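# Snap front panel onto computer tower with two arms

## Task

Mount the front panel on the tower's front face with its top end pointing up, and push it in until every one of its four pegs has snapped into its matching hole; at the end the panel's door must be closed and the tower must be standing upright.

## Robot and tools

Robot: two arms, left_arm (base near y +0.34 m) and right_arm (base near y -0.35 m), each ending in a five-finger hand: right_arm has a right hand, left_arm a mirrored left hand. A post stands behind the arms and a camera stand sits between their bases; both are fixed and must not be struck.

Frame: all reported poses use the scene frame. Its origin is at table-top height, midway between the nominal arm bases; +x points out over the table, +z up, +y toward left_arm. Left/right in camera pictures do not follow these names. Printed positions and orientations may be off by a few centimetres, more at long reach, and an arm at rest often sits 1 to 3 cm (sometimes 5) below what was commanded without touching anything.

Hand point: a point fixed to the palm, 0.05 m in front of it and 0.15 m from the wrist flange. Its +z runs along straight fingers, +y comes out of the palm, +x goes across the palm away from the thumb on the right hand and toward the thumb on the left hand. Straight fingertips reach 6 to 7 cm past the point along +z, and a wrist bracket on the little-finger side can collide with things.

Row layout (used by execute_actions and move): 28 numbers, each in [-1, 1], always for both arms. Order: left_arm dx, dy, dz, rx, ry, rz; left hand little, ring, middle, index, thumb_bend, thumb_turn, force_limit, speed; then the same 14 for right_arm. dx..rz are an offset, not a pose: measured along scene axes from that arm's Hand target as it was when the action or move began (every row of an action counts from that same start, not from the row before). Scale: 1.0 equals 0.6 m of travel or 180 degrees of turn; rx, ry, rz form a single rotation vector about the Hand target position. All zeros for the six pose numbers means no new pose for that arm. Each step clips commanded orientation to within 40 degrees of the measured one.

Hand numbers are absolute targets, not offsets: fingers -1 straight, +1 curled; thumb_bend -1 straight, +1 bent; thumb_turn -1 beside palm, +1 opposite the fingers. force_limit maps -1..+1 to about 0..10 N at the fingertip (0..15 N for the two thumb motors). speed rises linearly from near zero at -1 to full at +0.48 and stays full above that; use -0.94 or lower for a gentle close. There is no 'leave unchanged' value: to keep a hand as it is, resend the eight numbers of its last executed row (if none yet, its hand_measured six plus hand_force_limit and hand_speed). With thumb turned in, the hand closes around objects about 3.5 to 6.5 cm thick, or a handle down to about 2.5 cm.

Tools:
- execute_actions(actions, cameras): actions is a list of actions, each a table of 1 to 15 rows; each row is one 1/30 s step and the last row repeats up to step 15. An empty list returns images. cameras picks images by name or ["all"].
- move(target, speed, blend, blocking, cameras): drives each hand point in a straight line toward one row or a list of up to 15 rows; every row in the list is an offset from the same starting Hand targets. speed is m/s, 0.002 to 4.3 (default 0.25), one value or one per target. blend is a corner-rounding radius in m (0 = stop at each). The whole move is capped at 10 s and does not avoid obstacles or the other arm. blocking=false returns after about 0.5 s while the move continues.
- wait(seconds, cameras): 0 to 3600 s, sends nothing new; a running move continues.
- stop(cameras): brakes a running move.
- zoom_image(camera, region): region [x0, y0, x1, y1] in pixels of the latest image, at most 504 by 504. Cameras: cam_head_left, cam_head_right, cam_high, cam_left_wrist, cam_right_wrist (all 896x504).
- show_instructions(): shows the reference pages.
- finished_scene(scene): ends the scene permanently; the panel must stay seated without the robot.

Results: each arm's end_effector_position (m) and end_effector_quat_wxyz, Hand target (the pose the next offsets count from), joint positions, velocities, torques, motor temperatures, and per hand hand_measured, hand_stopped_by (moving, target, force, stalled, fault), hand_load_n (positive when pushed open; a drop to about 0 means grip lost), hand_force_limit, hand_speed. move adds a 'move:' line with its ending (done, off_target, moving, held, fault) and limits (paced = pose clipped, held = steps withheld). MOTOR HOT appears near 85 °C; at 100 °C that arm goes limp for 30 to 60 s (OVER-TEMPERATURE FAULT).

Cautions: never drop the panel even slightly, or release it while it moves; do not slam, hit or shove hard, especially into fixed objects or the tower; keep the tower upright and nothing off the table. Keep the two hands apart; contact between arms can end the scene. Avoid overloading fingers. An arm blocked by something keeps pressing, so command it back past its hand point to relieve the push. Holding loads or stretched poses heats motors, even while thinking. A loose object may occasionally be nudged by the scene.

Each tool is called in YAML: its name, and indented under it one key for each argument.

Reference images:

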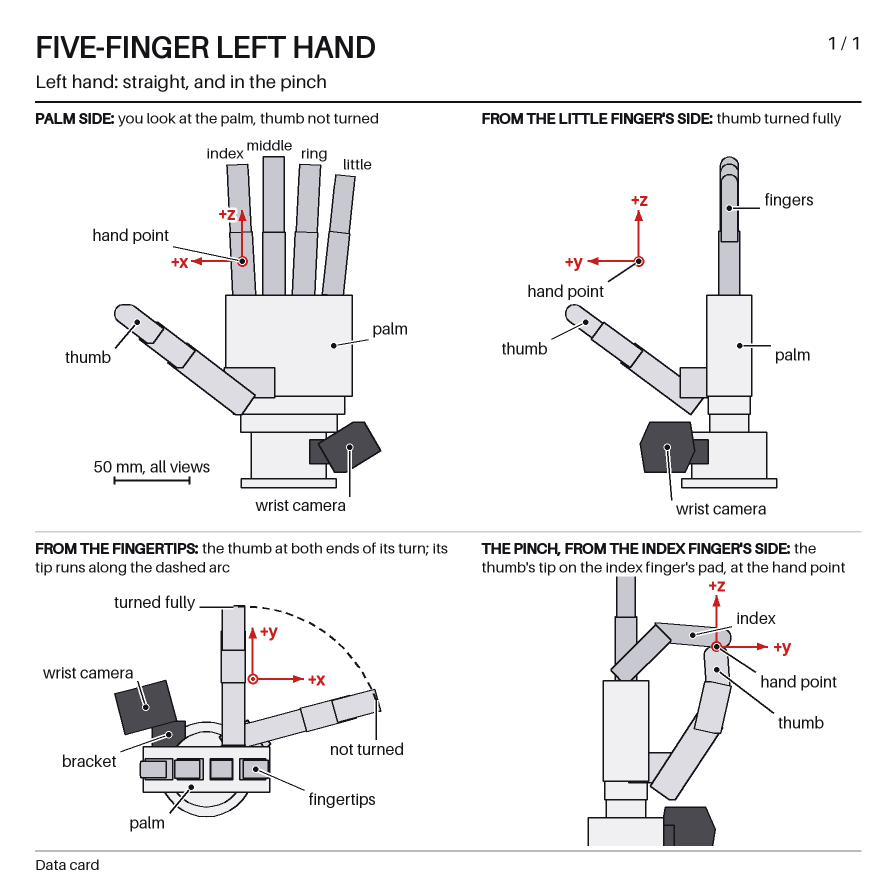

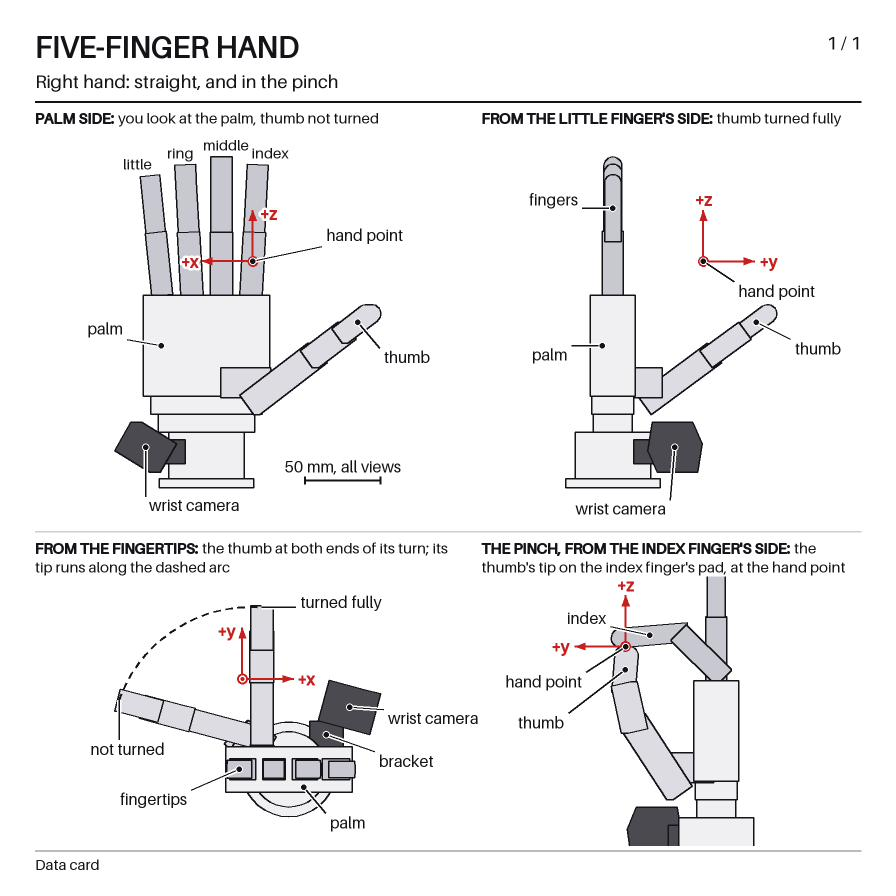

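## Session

execute_actions:
  actions: []

Scene clock: 0.00 s.
left_arm: end_effector_position=(+0.7210, +0.4142, +0.2504) hand_measured=(-1.000, -1.000, -1.000, -1.000, -1.000, -1.000) hand_load_n=(+0.0, +0.0, +0.0, +0.0, +0.0, +0.0) hand_stopped_by=(target, target, target, target, target, target) hand_force_limit=0.00 hand_speed=-0.80 end_effector_quat_wxyz=(+0.662, -0.040, +0.745, -0.070) | right_arm: end_effector_position=(+0.1285, -0.2404, +0.1067) hand_measured=(-1.000, -1.000, -1.000, -1.000, -1.000, -1.000) hand_load_n=(+0.0, +0.0, +0.0, +0.0, +0.0, +0.0) hand_stopped_by=(target, target, target, target, target, target) hand_force_limit=0.00 hand_speed=-0.80 end_effector_quat_wxyz=(+0.126, -0.381, +0.849, -0.343)
Joint positions: left_arm=[0.006 1.621 0.993 0.514 0.114 1.426] | right_arm=[1.076 0.85 0.586 -1.545 0.716 1.855]
Joint velocities: within noise
Joint torques (N m): no reading
Motor temperatures (°C): left_arm=[29 32 27 28 30 28] | right_arm=[31 30 32 27 29 27]
Heat: left arm: hottest shoulder 32 °C; right arm: hottest elbow 32 °C.
Hand target: left_arm +0.7279, +0.4146, +0.2707; +0.676, -0.038, +0.733, -0.070 | right_arm +0.1310, -0.2358, +0.1120; +0.131, -0.379, +0.851, -0.339

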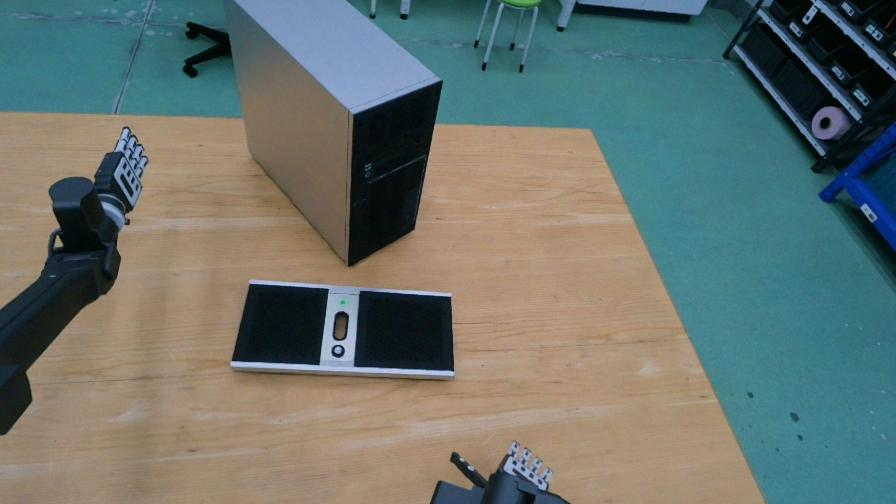

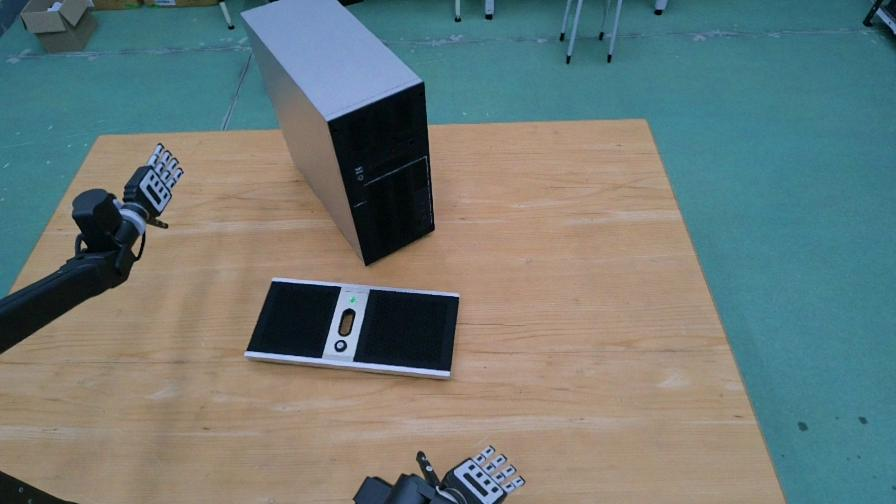

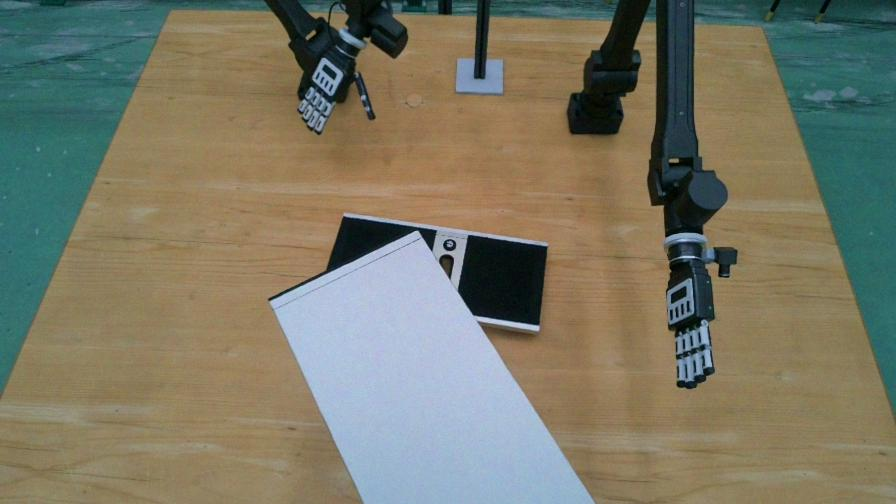

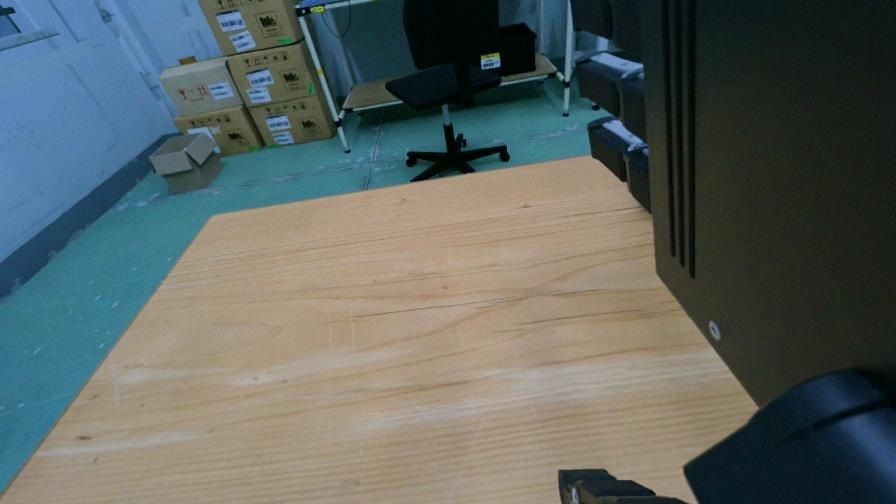

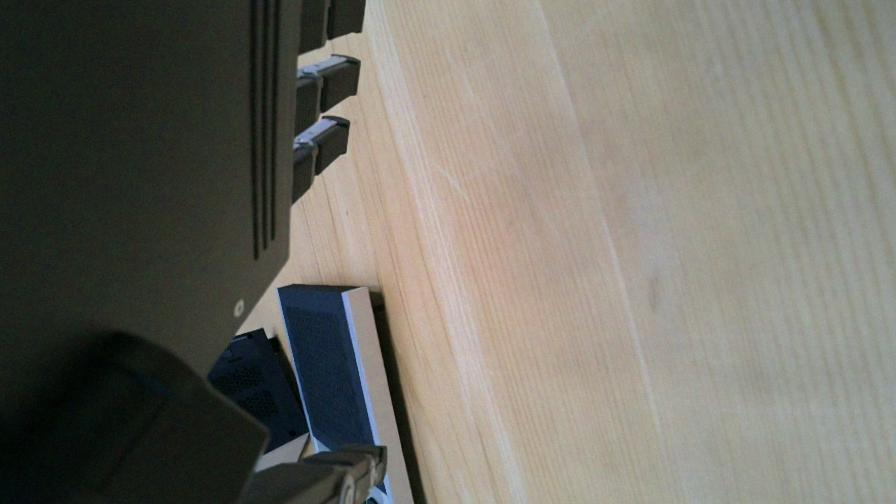

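zoom_image:
  camera: "cam_head_left"
  region: [210, 260, 480, 400]

zoom_image:
  camera: "cam_head_left"
  region: [210, 0, 480, 280]

zoom_image:
  camera: "cam_high"
  region: [240, 180, 640, 400]

zoom_image:
  camera: "cam_head_right"
  region: [230, 260, 480, 400]

zoom_image:
  camera: "cam_right_wrist"
  region: [180, 260, 460, 504]

Scaled by 1.867.

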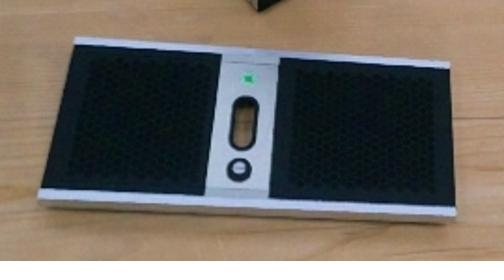

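Scaled by 1.800.

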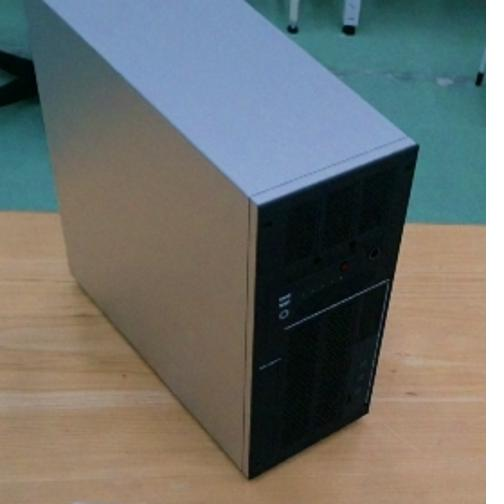

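Scaled by 1.260.

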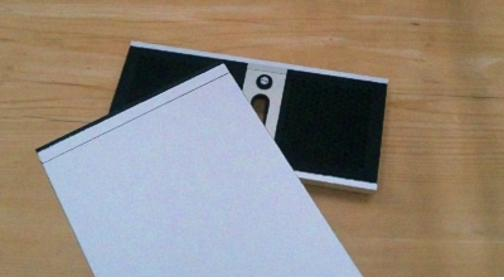

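Scaled by 2.016.

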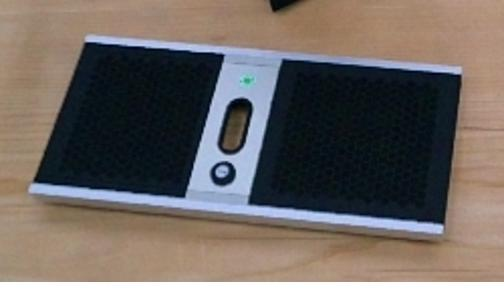

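Scaled by 1.800.

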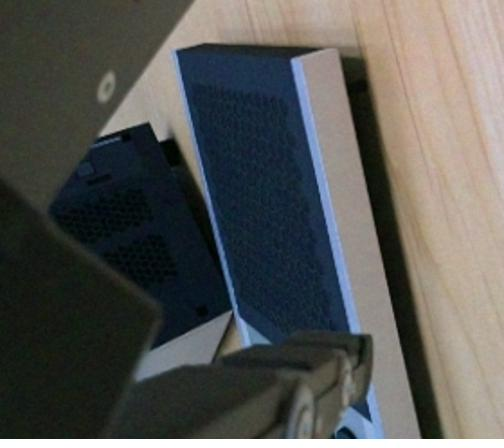

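zoom_image:
  camera: "cam_head_left"
  region: [340, 70, 450, 270]

zoom_image:
  camera: "cam_head_right"
  region: [320, 70, 440, 270]

Scaled by 2.520.

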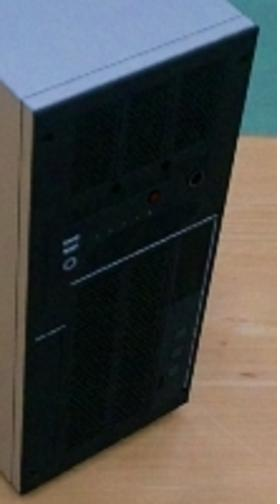

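Scaled by 2.520.

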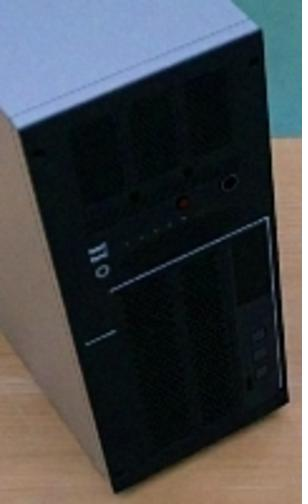

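zoom_image:
  camera: "cam_head_left"
  region: [300, 275, 390, 385]

zoom_image:
  camera: "cam_head_left"
  region: [225, 275, 340, 385]

zoom_image:
  camera: "cam_head_left"
  region: [350, 275, 465, 390]

zoom_image:
  camera: "cam_high"
  region: [320, 200, 560, 340]

Scaled by 4.582.

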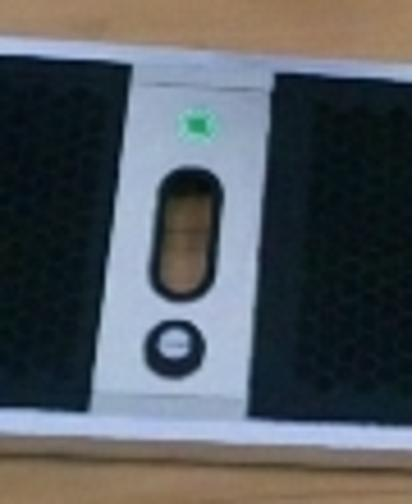

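Scaled by 4.383.

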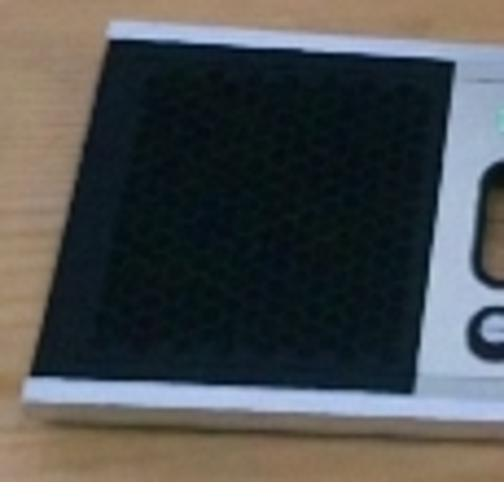

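Scaled by 4.383.

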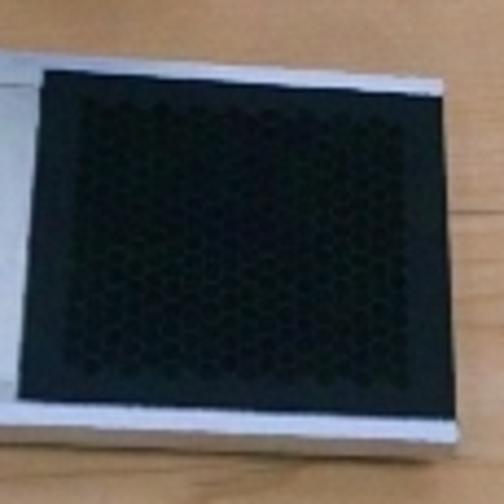

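Scaled by 2.100.

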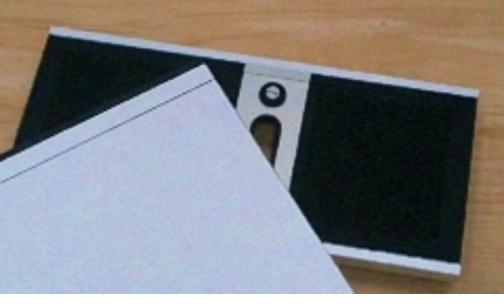

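move:
  target: [0,0,0,0,0,0,-1,-1,-1,-1,-1,-1,0,-0.8, 0.05,-0.05,0.25,0,0,0.42,-1,-1,-1,-1,-1,-1,0,-0.8]
  cameras: ["all"]

Scene clock: 20.27 s.
left_arm: end_effector_position=(+0.7210, +0.4142, +0.2504) hand_measured=(-1.000, -1.000, -1.000, -1.000, -1.000, -1.000) hand_load_n=(+0.0, +0.0, +0.0, +0.0, +0.0, +0.5) hand_stopped_by=(target, target, target, target, target, target) hand_force_limit=0.00 hand_speed=-0.80 end_effector_quat_wxyz=(+0.662, -0.040, +0.745, -0.070) | right_arm: end_effector_position=(+0.1549, -0.2643, +0.2390) hand_measured=(-1.000, -1.000, -1.000, -1.000, -1.000, -1.000) hand_load_n=(+0.0, +0.0, +0.0, +0.0, +0.0, +0.0) hand_stopped_by=(target, target, target, target, target, target) hand_force_limit=0.00 hand_speed=-0.80 end_effector_quat_wxyz=(-0.303, +0.825, -0.446, +0.171)
Joint positions: left_arm=[0.006 1.621 0.993 0.514 0.114 1.426] | right_arm=[0.144 0.53 0.797 -1.18 -0.289 -0.372]
Joint torques (N m): left_arm=[0.85 -12.63 10.24 1.92 0.2 0.06] | right_arm=[-0.97 0.26 15.31 1.16 -0.14 -0.06]
Heat: left arm: hottest shoulder 33 °C; right arm: hottest elbow 34 °C.
Hand target: left_arm +0.7279, +0.4146, +0.2707; +0.676, -0.038, +0.733, -0.070 | right_arm +0.1610, -0.2658, +0.2620; -0.312, +0.821, -0.440, +0.187
Off the commanded pose: left_arm 0.022 m, 2 deg | right_arm 0.024 m, 2 deg.
move: off_target (right_arm)

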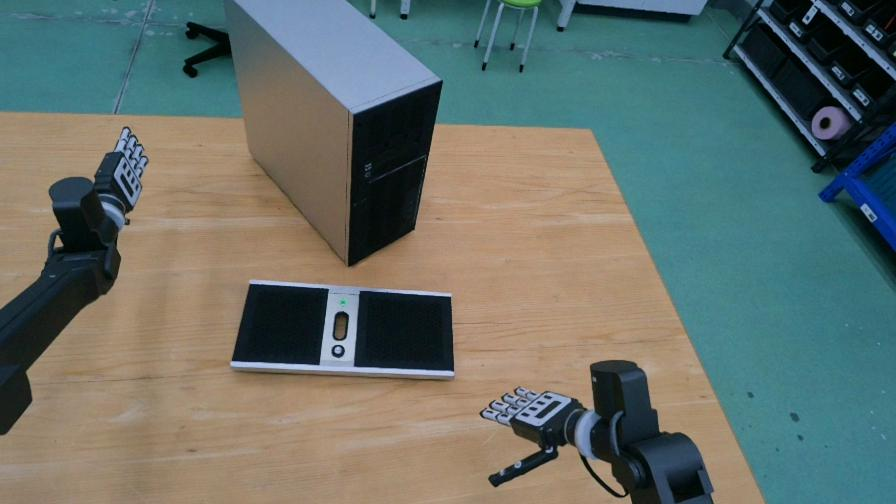

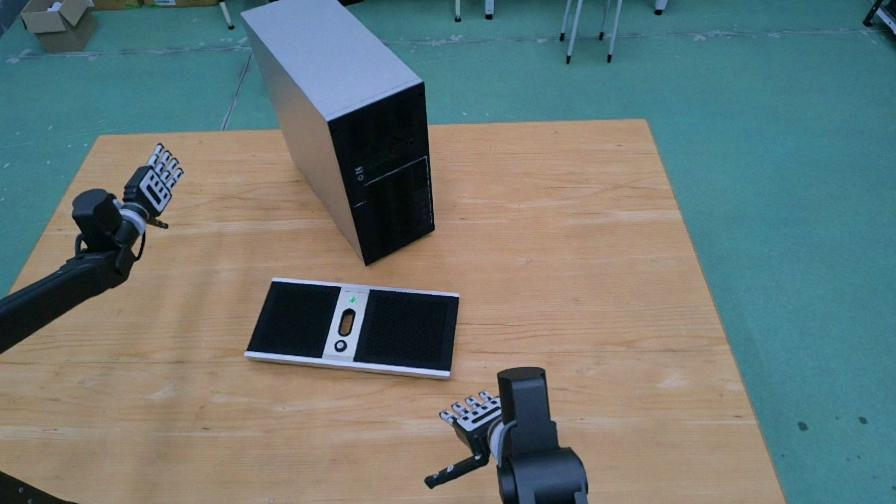

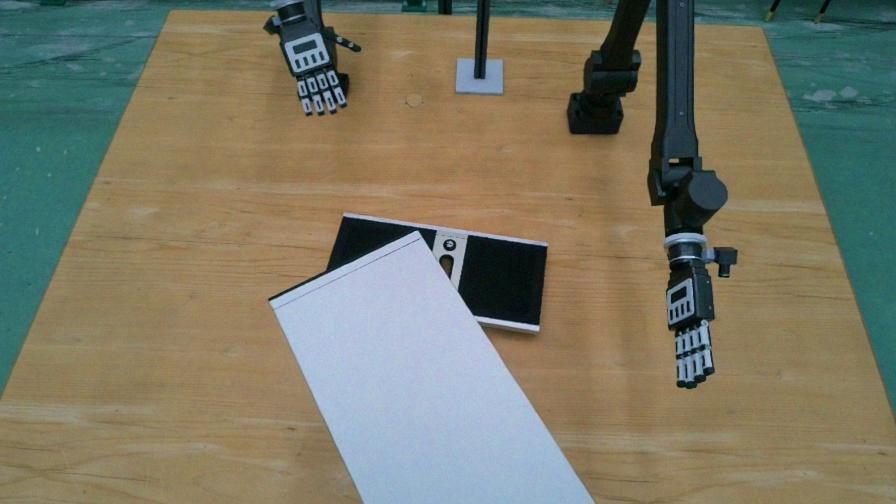

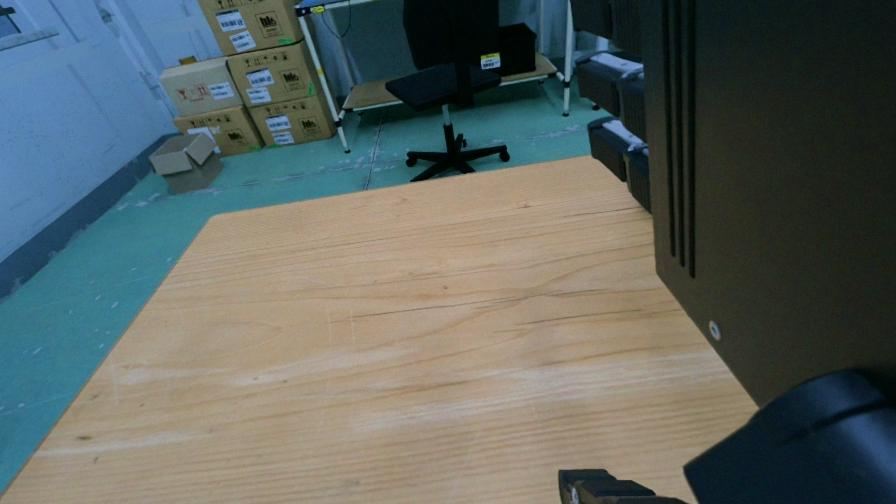

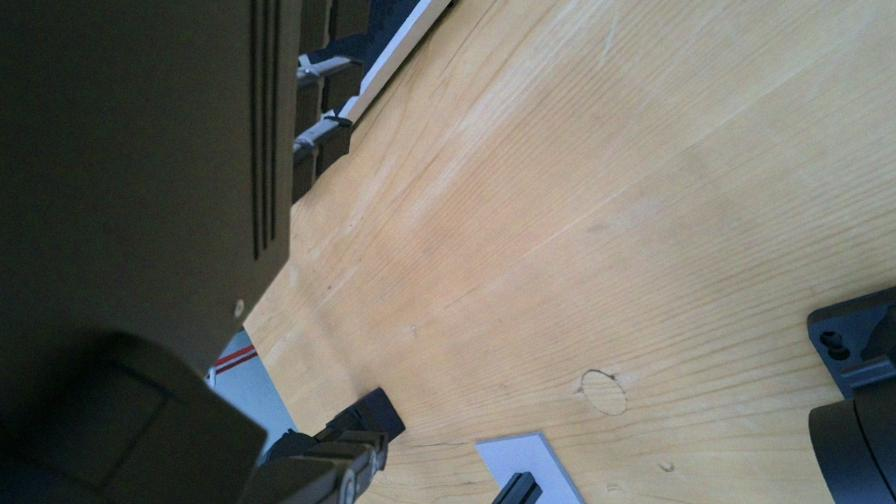

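move:
  target: [0,0,0,0,0,0,-1,-1,-1,-1,-1,-1,0,-0.8, -0.068,0.11,-0.06,-0.301,-0.283,0.248,-1,-1,-1,-1,-1,-1,0,-0.8]
  cameras: ["all"]
  speed: 0.4

Scene clock: 29.93 s.
left_arm: end_effector_position=(+0.7210, +0.4142, +0.2504) hand_measured=(-1.000, -1.000, -1.000, -1.000, -1.000, -1.000) hand_load_n=(+0.0, +0.0, +0.0, +0.0, +0.0, +0.0) hand_stopped_by=(target, target, target, target, target, target) hand_force_limit=0.00 hand_speed=-0.80 end_effector_quat_wxyz=(+0.662, -0.040, +0.745, -0.070) | right_arm: end_effector_position=(+0.1200, -0.2000, +0.2320) hand_measured=(-1.000, -1.000, -1.000, -1.000, -1.000, -1.000) hand_load_n=(+0.0, +0.0, +0.0, +0.0, +0.0, +0.0) hand_stopped_by=(target, target, target, target, target, target) hand_force_limit=0.00 hand_speed=-0.80 end_effector_quat_wxyz=(-0.122, +0.812, +0.170, +0.545)
Joint positions: left_arm=[0.006 1.621 0.993 0.514 0.114 1.426] | right_arm=[1.746 0.451 0.544 -1.054 1.095 -0.653]
Joint torques (N m): left_arm=[0.85 -12.57 10.24 1.95 0.2 0.07] | right_arm=[-0.38 1.32 9.21 1.54 1.07 -0.01]
Motor temperatures (°C): left_arm=[29 33 30 28 30 28] | right_arm=[31 30 38 27 29 27]
Heat: left arm: hottest shoulder 33 °C; right arm: hottest elbow 38 °C.
Hand target: left_arm +0.7279, +0.4146, +0.2707; +0.676, -0.038, +0.733, -0.070 | right_arm +0.1202, -0.1998, +0.2261; -0.118, +0.811, +0.176, +0.546
Off the commanded pose: left_arm 0.022 m, 2 deg | right_arm 0.006 m, 1 deg.
move: done

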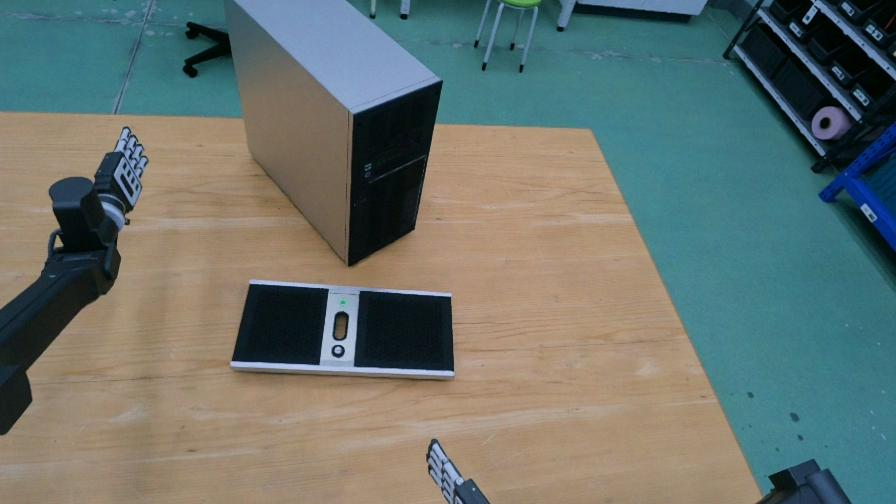

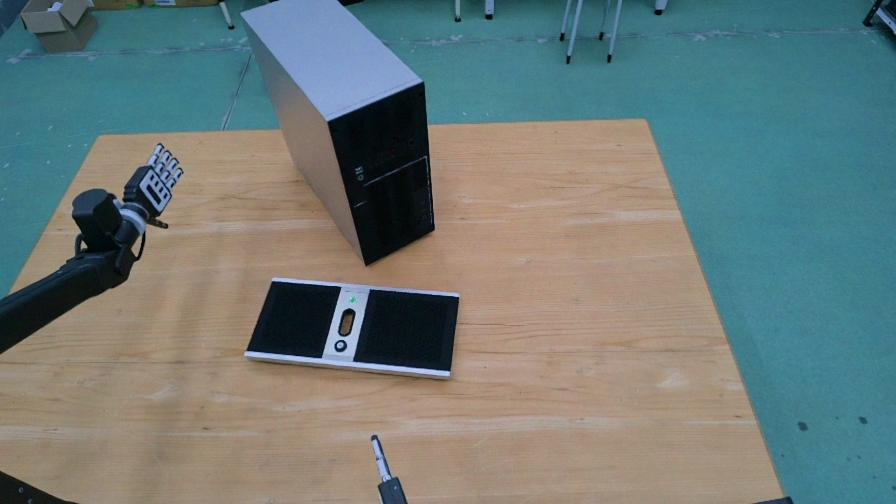

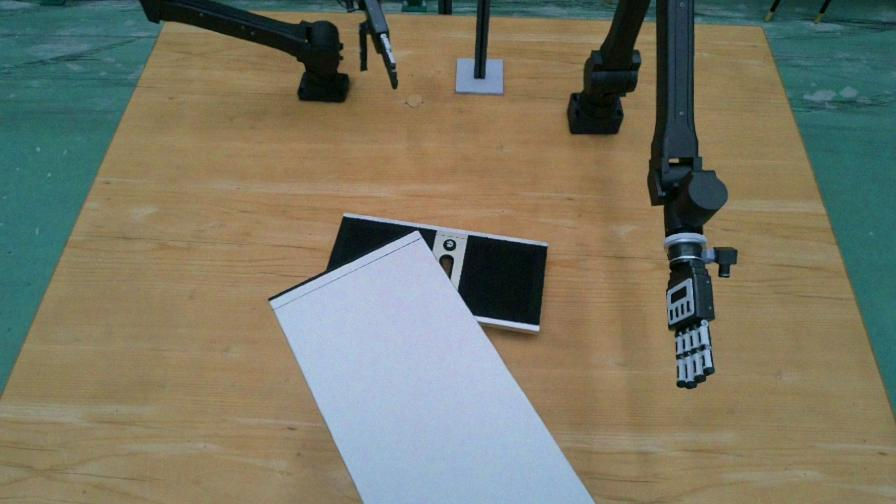

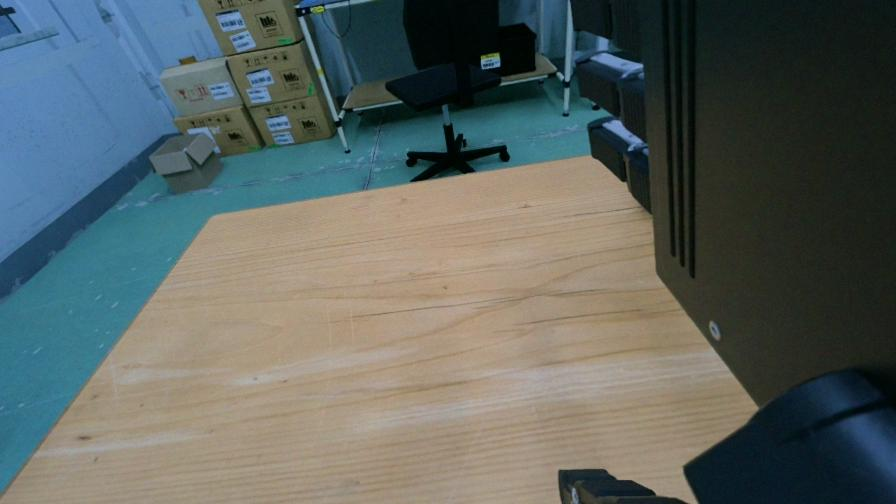

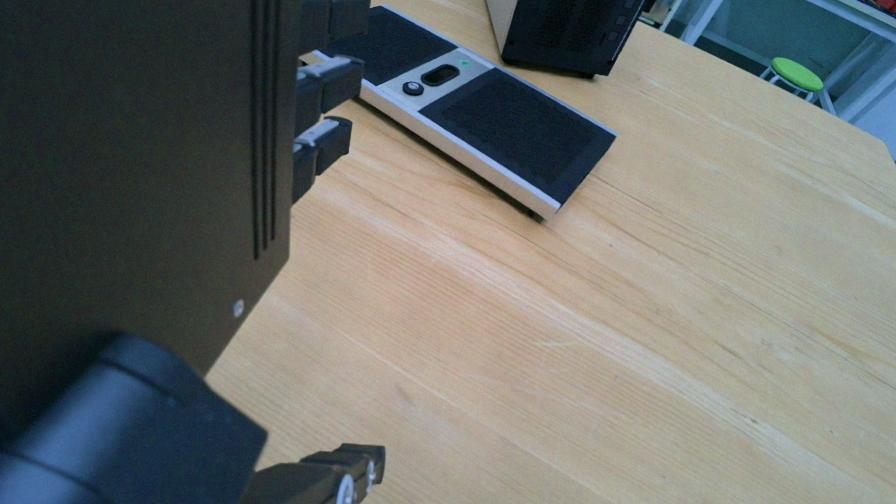

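zoom_image:
  camera: "cam_right_wrist"
  region: [350, 0, 650, 230]

zoom_image:
  camera: "cam_right_wrist"
  region: [480, 120, 630, 230]

Scaled by 1.680.

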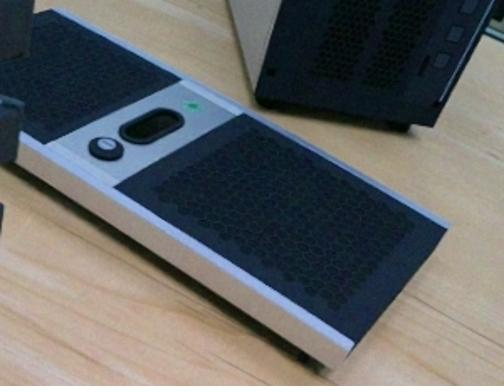

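Scaled by 3.360.

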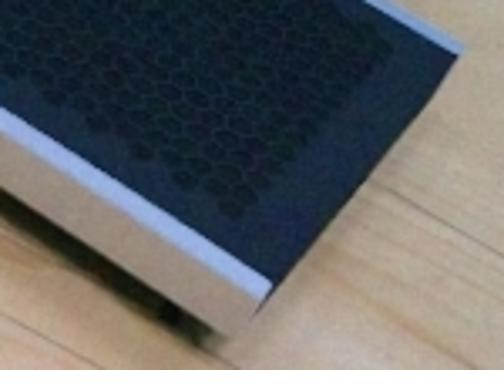

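move:
  target: [0,0,0,0,0,0,-1,-1,-1,-1,-1,-1,0,-0.8, 0.3,-0.1,0.13,0.042,-0.103,0.03,-1,-1,-1,-1,-1,-1,0,-0.8]
  cameras: ["all"]
  speed: 0.3

Scene clock: 43.73 s.
left_arm: end_effector_position=(+0.7210, +0.4142, +0.2504) hand_measured=(-1.000, -1.000, -1.000, -1.000, -1.000, -1.000) hand_load_n=(+0.0, +0.0, +0.0, +0.0, +0.0, +0.0) hand_stopped_by=(target, target, target, target, target, target) hand_force_limit=0.00 hand_speed=-0.80 end_effector_quat_wxyz=(+0.662, -0.040, +0.745, -0.070) | right_arm: end_effector_position=(+0.3014, -0.2611, +0.3096) hand_measured=(-1.000, -1.000, -1.000, -1.000, -1.000, -1.000) hand_load_n=(+0.0, +0.0, +0.0, +0.0, +0.0, +0.0) hand_stopped_by=(target, target, target, target, target, target) hand_force_limit=0.00 hand_speed=-0.80 end_effector_quat_wxyz=(-0.167, +0.696, +0.189, +0.672)
Joint positions: left_arm=[0.006 1.621 0.993 0.514 0.114 1.426] | right_arm=[0.345 0.375 0.414 -0.081 -0.201 -1.601]
Joint torques (N m): left_arm=[0.79 -12.57 10.19 1.98 0.19 0.06] | right_arm=[-0.32 0.09 10.02 2.92 0.1 -0.05]
Heat: left arm: hottest shoulder 33 °C; right arm: hottest elbow 38 °C.
Hand target: left_arm +0.7279, +0.4146, +0.2707; +0.676, -0.038, +0.733, -0.070 | right_arm +0.3002, -0.2597, +0.3040; -0.166, +0.694, +0.195, +0.673
Off the commanded pose: left_arm 0.022 m, 2 deg | right_arm 0.006 m, 1 deg.
move: done

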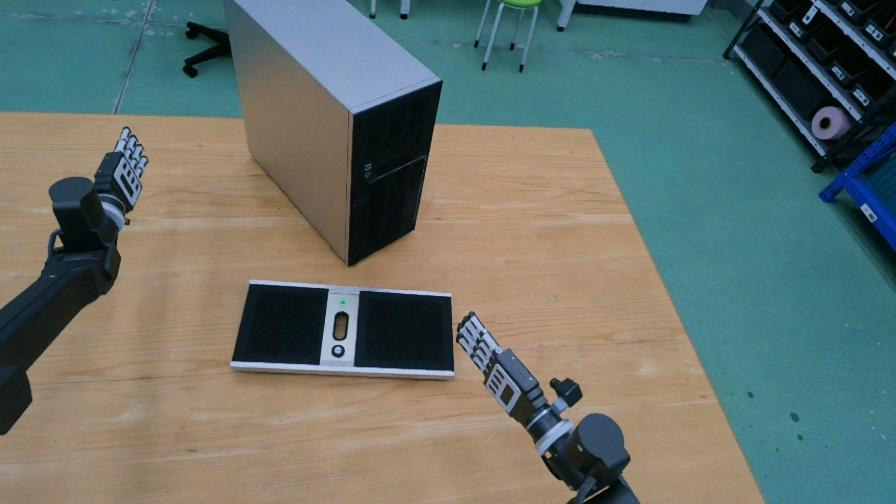

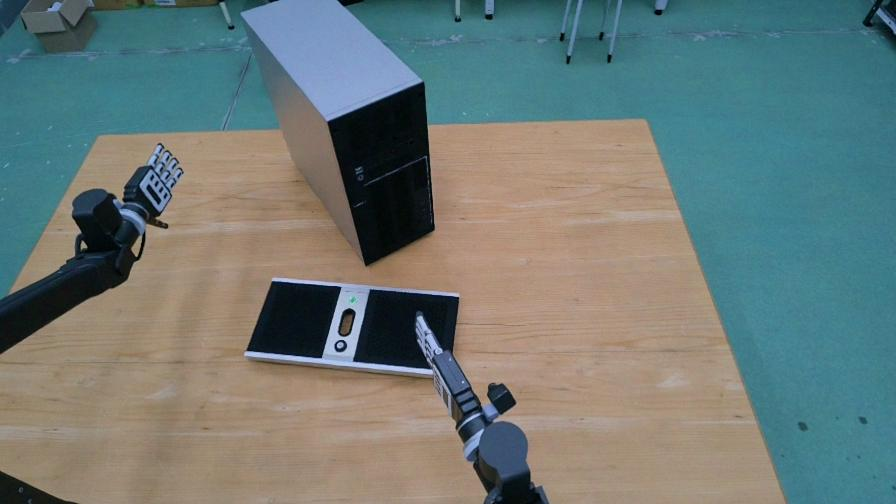

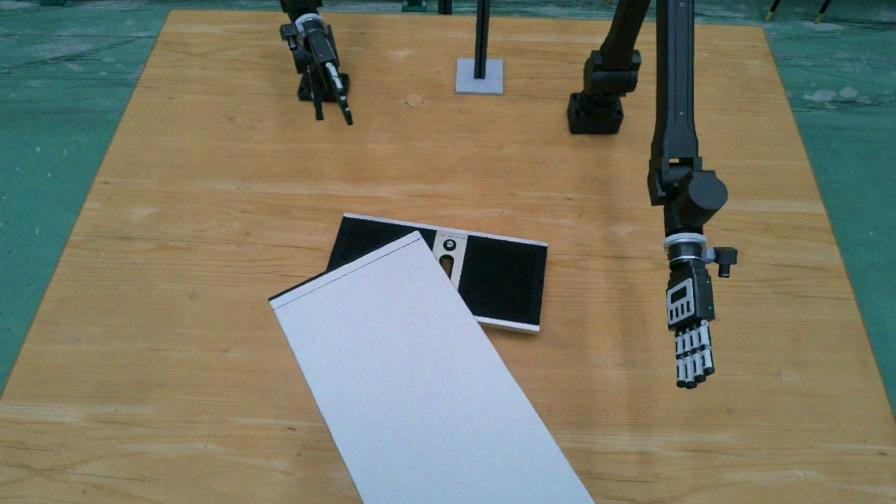

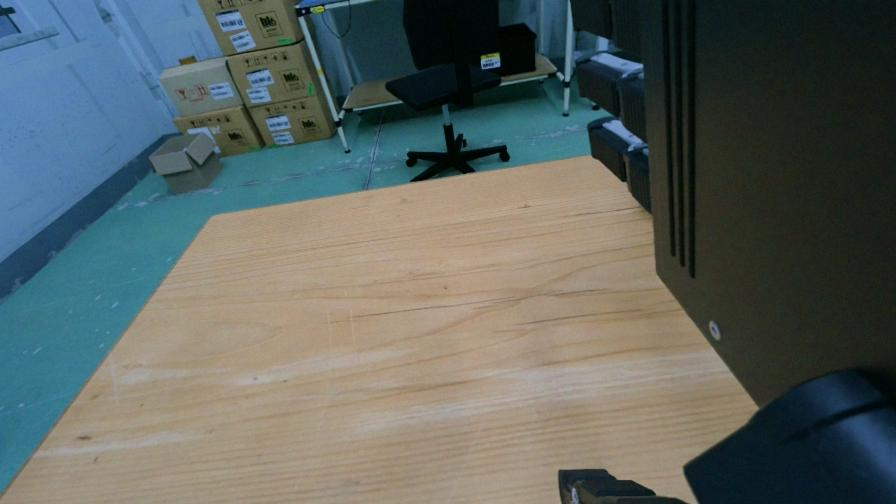

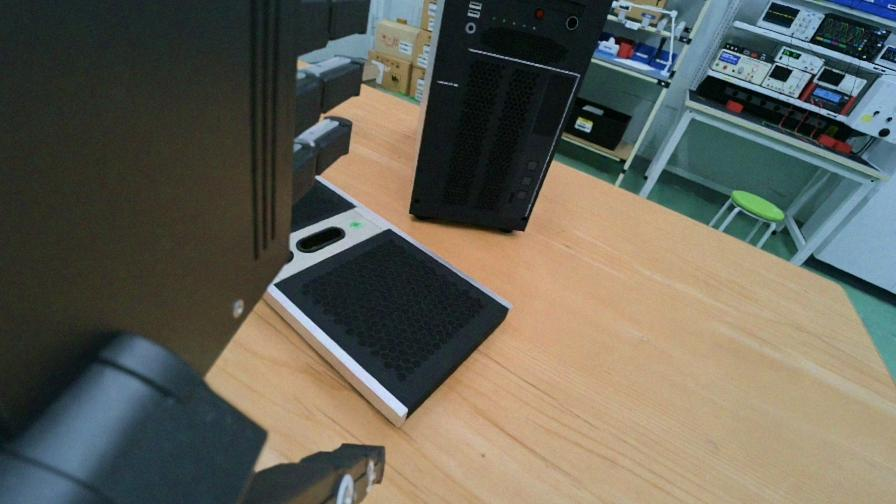

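zoom_image:
  camera: "cam_right_wrist"
  region: [400, 0, 640, 240]

zoom_image:
  camera: "cam_right_wrist"
  region: [260, 170, 530, 440]

Scaled by 2.100.

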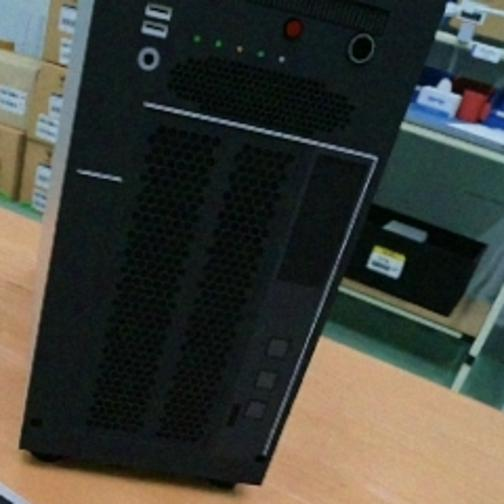

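Scaled by 1.867.

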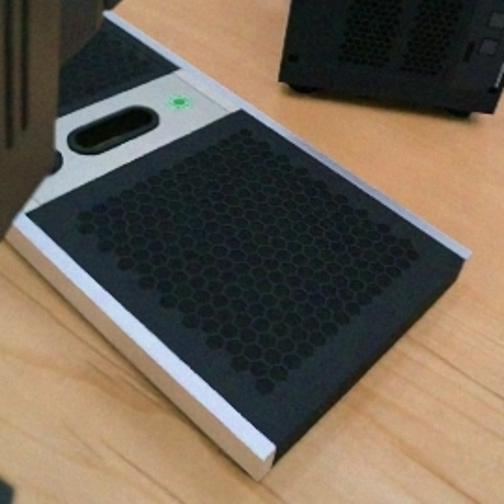

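move:
  target: [0,0,0,0,0,0,-1,-1,-1,-1,-1,-1,0,-0.8, 0.1,0.25,0.02,-0.14,0.24,-0.01,-1,-1,-1,-1,-1,-1,0,-0.8]
  cameras: ["cam_head_left","cam_head_right","cam_high","cam_right_wrist"]
  speed: 0.3

Scene clock: 51.80 s.
left_arm: end_effector_position=(+0.7210, +0.4142, +0.2504) hand_measured=(-1.000, -1.000, -1.000, -1.000, -1.000, -1.000) hand_load_n=(+0.0, +0.0, +0.0, +0.0, +0.0, +0.0) hand_stopped_by=(target, target, target, target, target, target) hand_force_limit=0.00 hand_speed=-0.80 end_effector_quat_wxyz=(+0.662, -0.040, +0.745, -0.070) | right_arm: end_effector_position=(+0.3547, -0.1188, +0.2922) hand_measured=(-1.000, -1.000, -1.000, -1.000, -1.000, -1.000) hand_load_n=(+0.0, +0.0, +0.0, +0.0, +0.0, +0.0) hand_stopped_by=(target, target, target, target, target, target) hand_force_limit=0.00 hand_speed=-0.80 end_effector_quat_wxyz=(-0.053, +0.918, +0.253, +0.302)
Joint positions: left_arm=[0.006 1.621 0.993 0.514 0.114 1.426] | right_arm=[0.751 1.208 1.244 -1.002 0.157 -1.444]
Joint torques (N m): left_arm=[0.79 -12.63 10.26 1.92 0.19 0.06] | right_arm=[0.32 -8.47 15.71 0.85 0.31 0.16]
Heat: left arm: hottest shoulder 33 °C; right arm: hottest elbow 38 °C.
Hand target: left_arm +0.7279, +0.4146, +0.2707; +0.676, -0.038, +0.733, -0.070 | right_arm +0.3602, -0.1098, +0.3161; -0.064, +0.913, +0.248, +0.318
Off the commanded pose: left_arm 0.022 m, 2 deg | right_arm 0.026 m, 2 deg.
move: off_target (right_arm)

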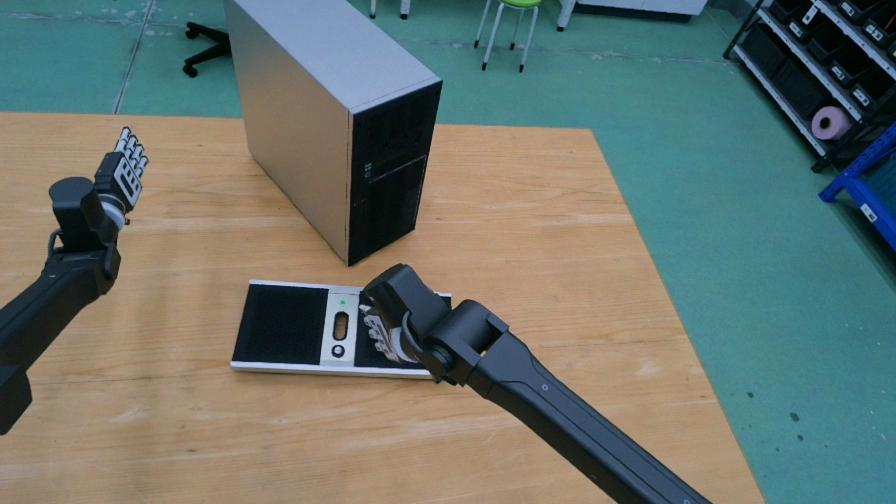

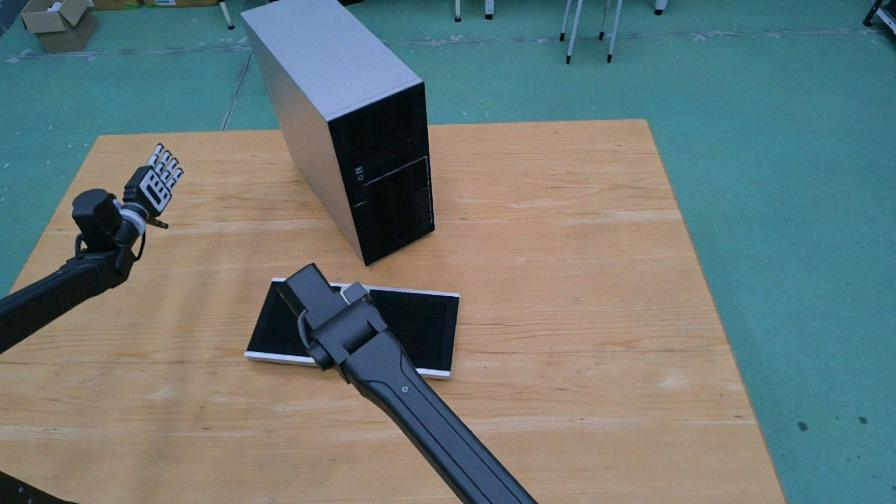

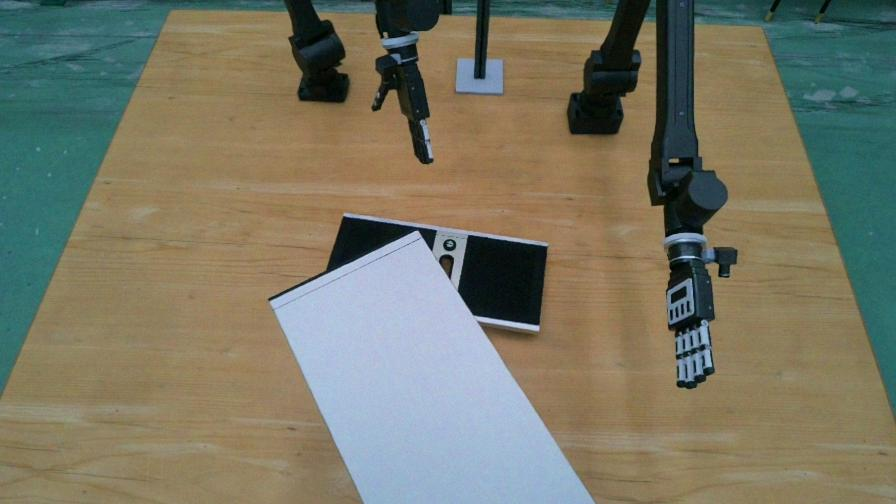

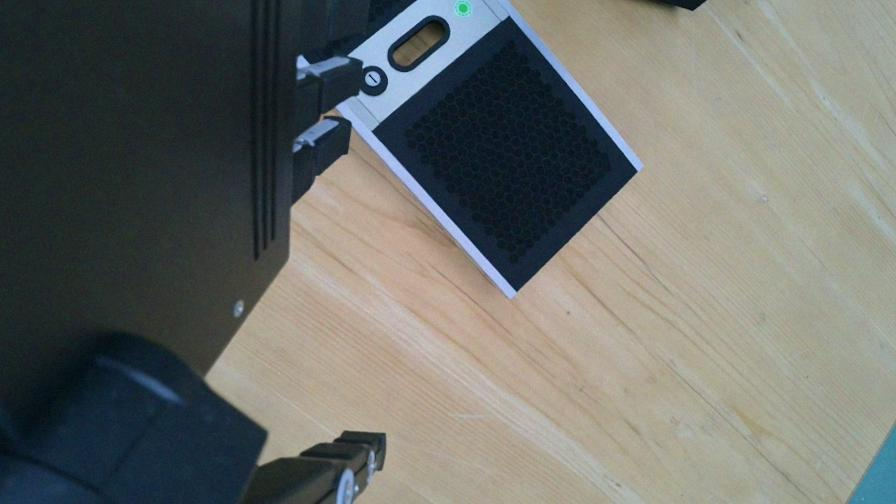

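zoom_image:
  camera: "cam_right_wrist"
  region: [340, 0, 540, 140]

Scaled by 2.520.

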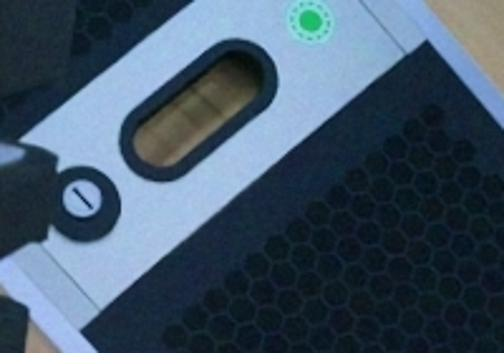

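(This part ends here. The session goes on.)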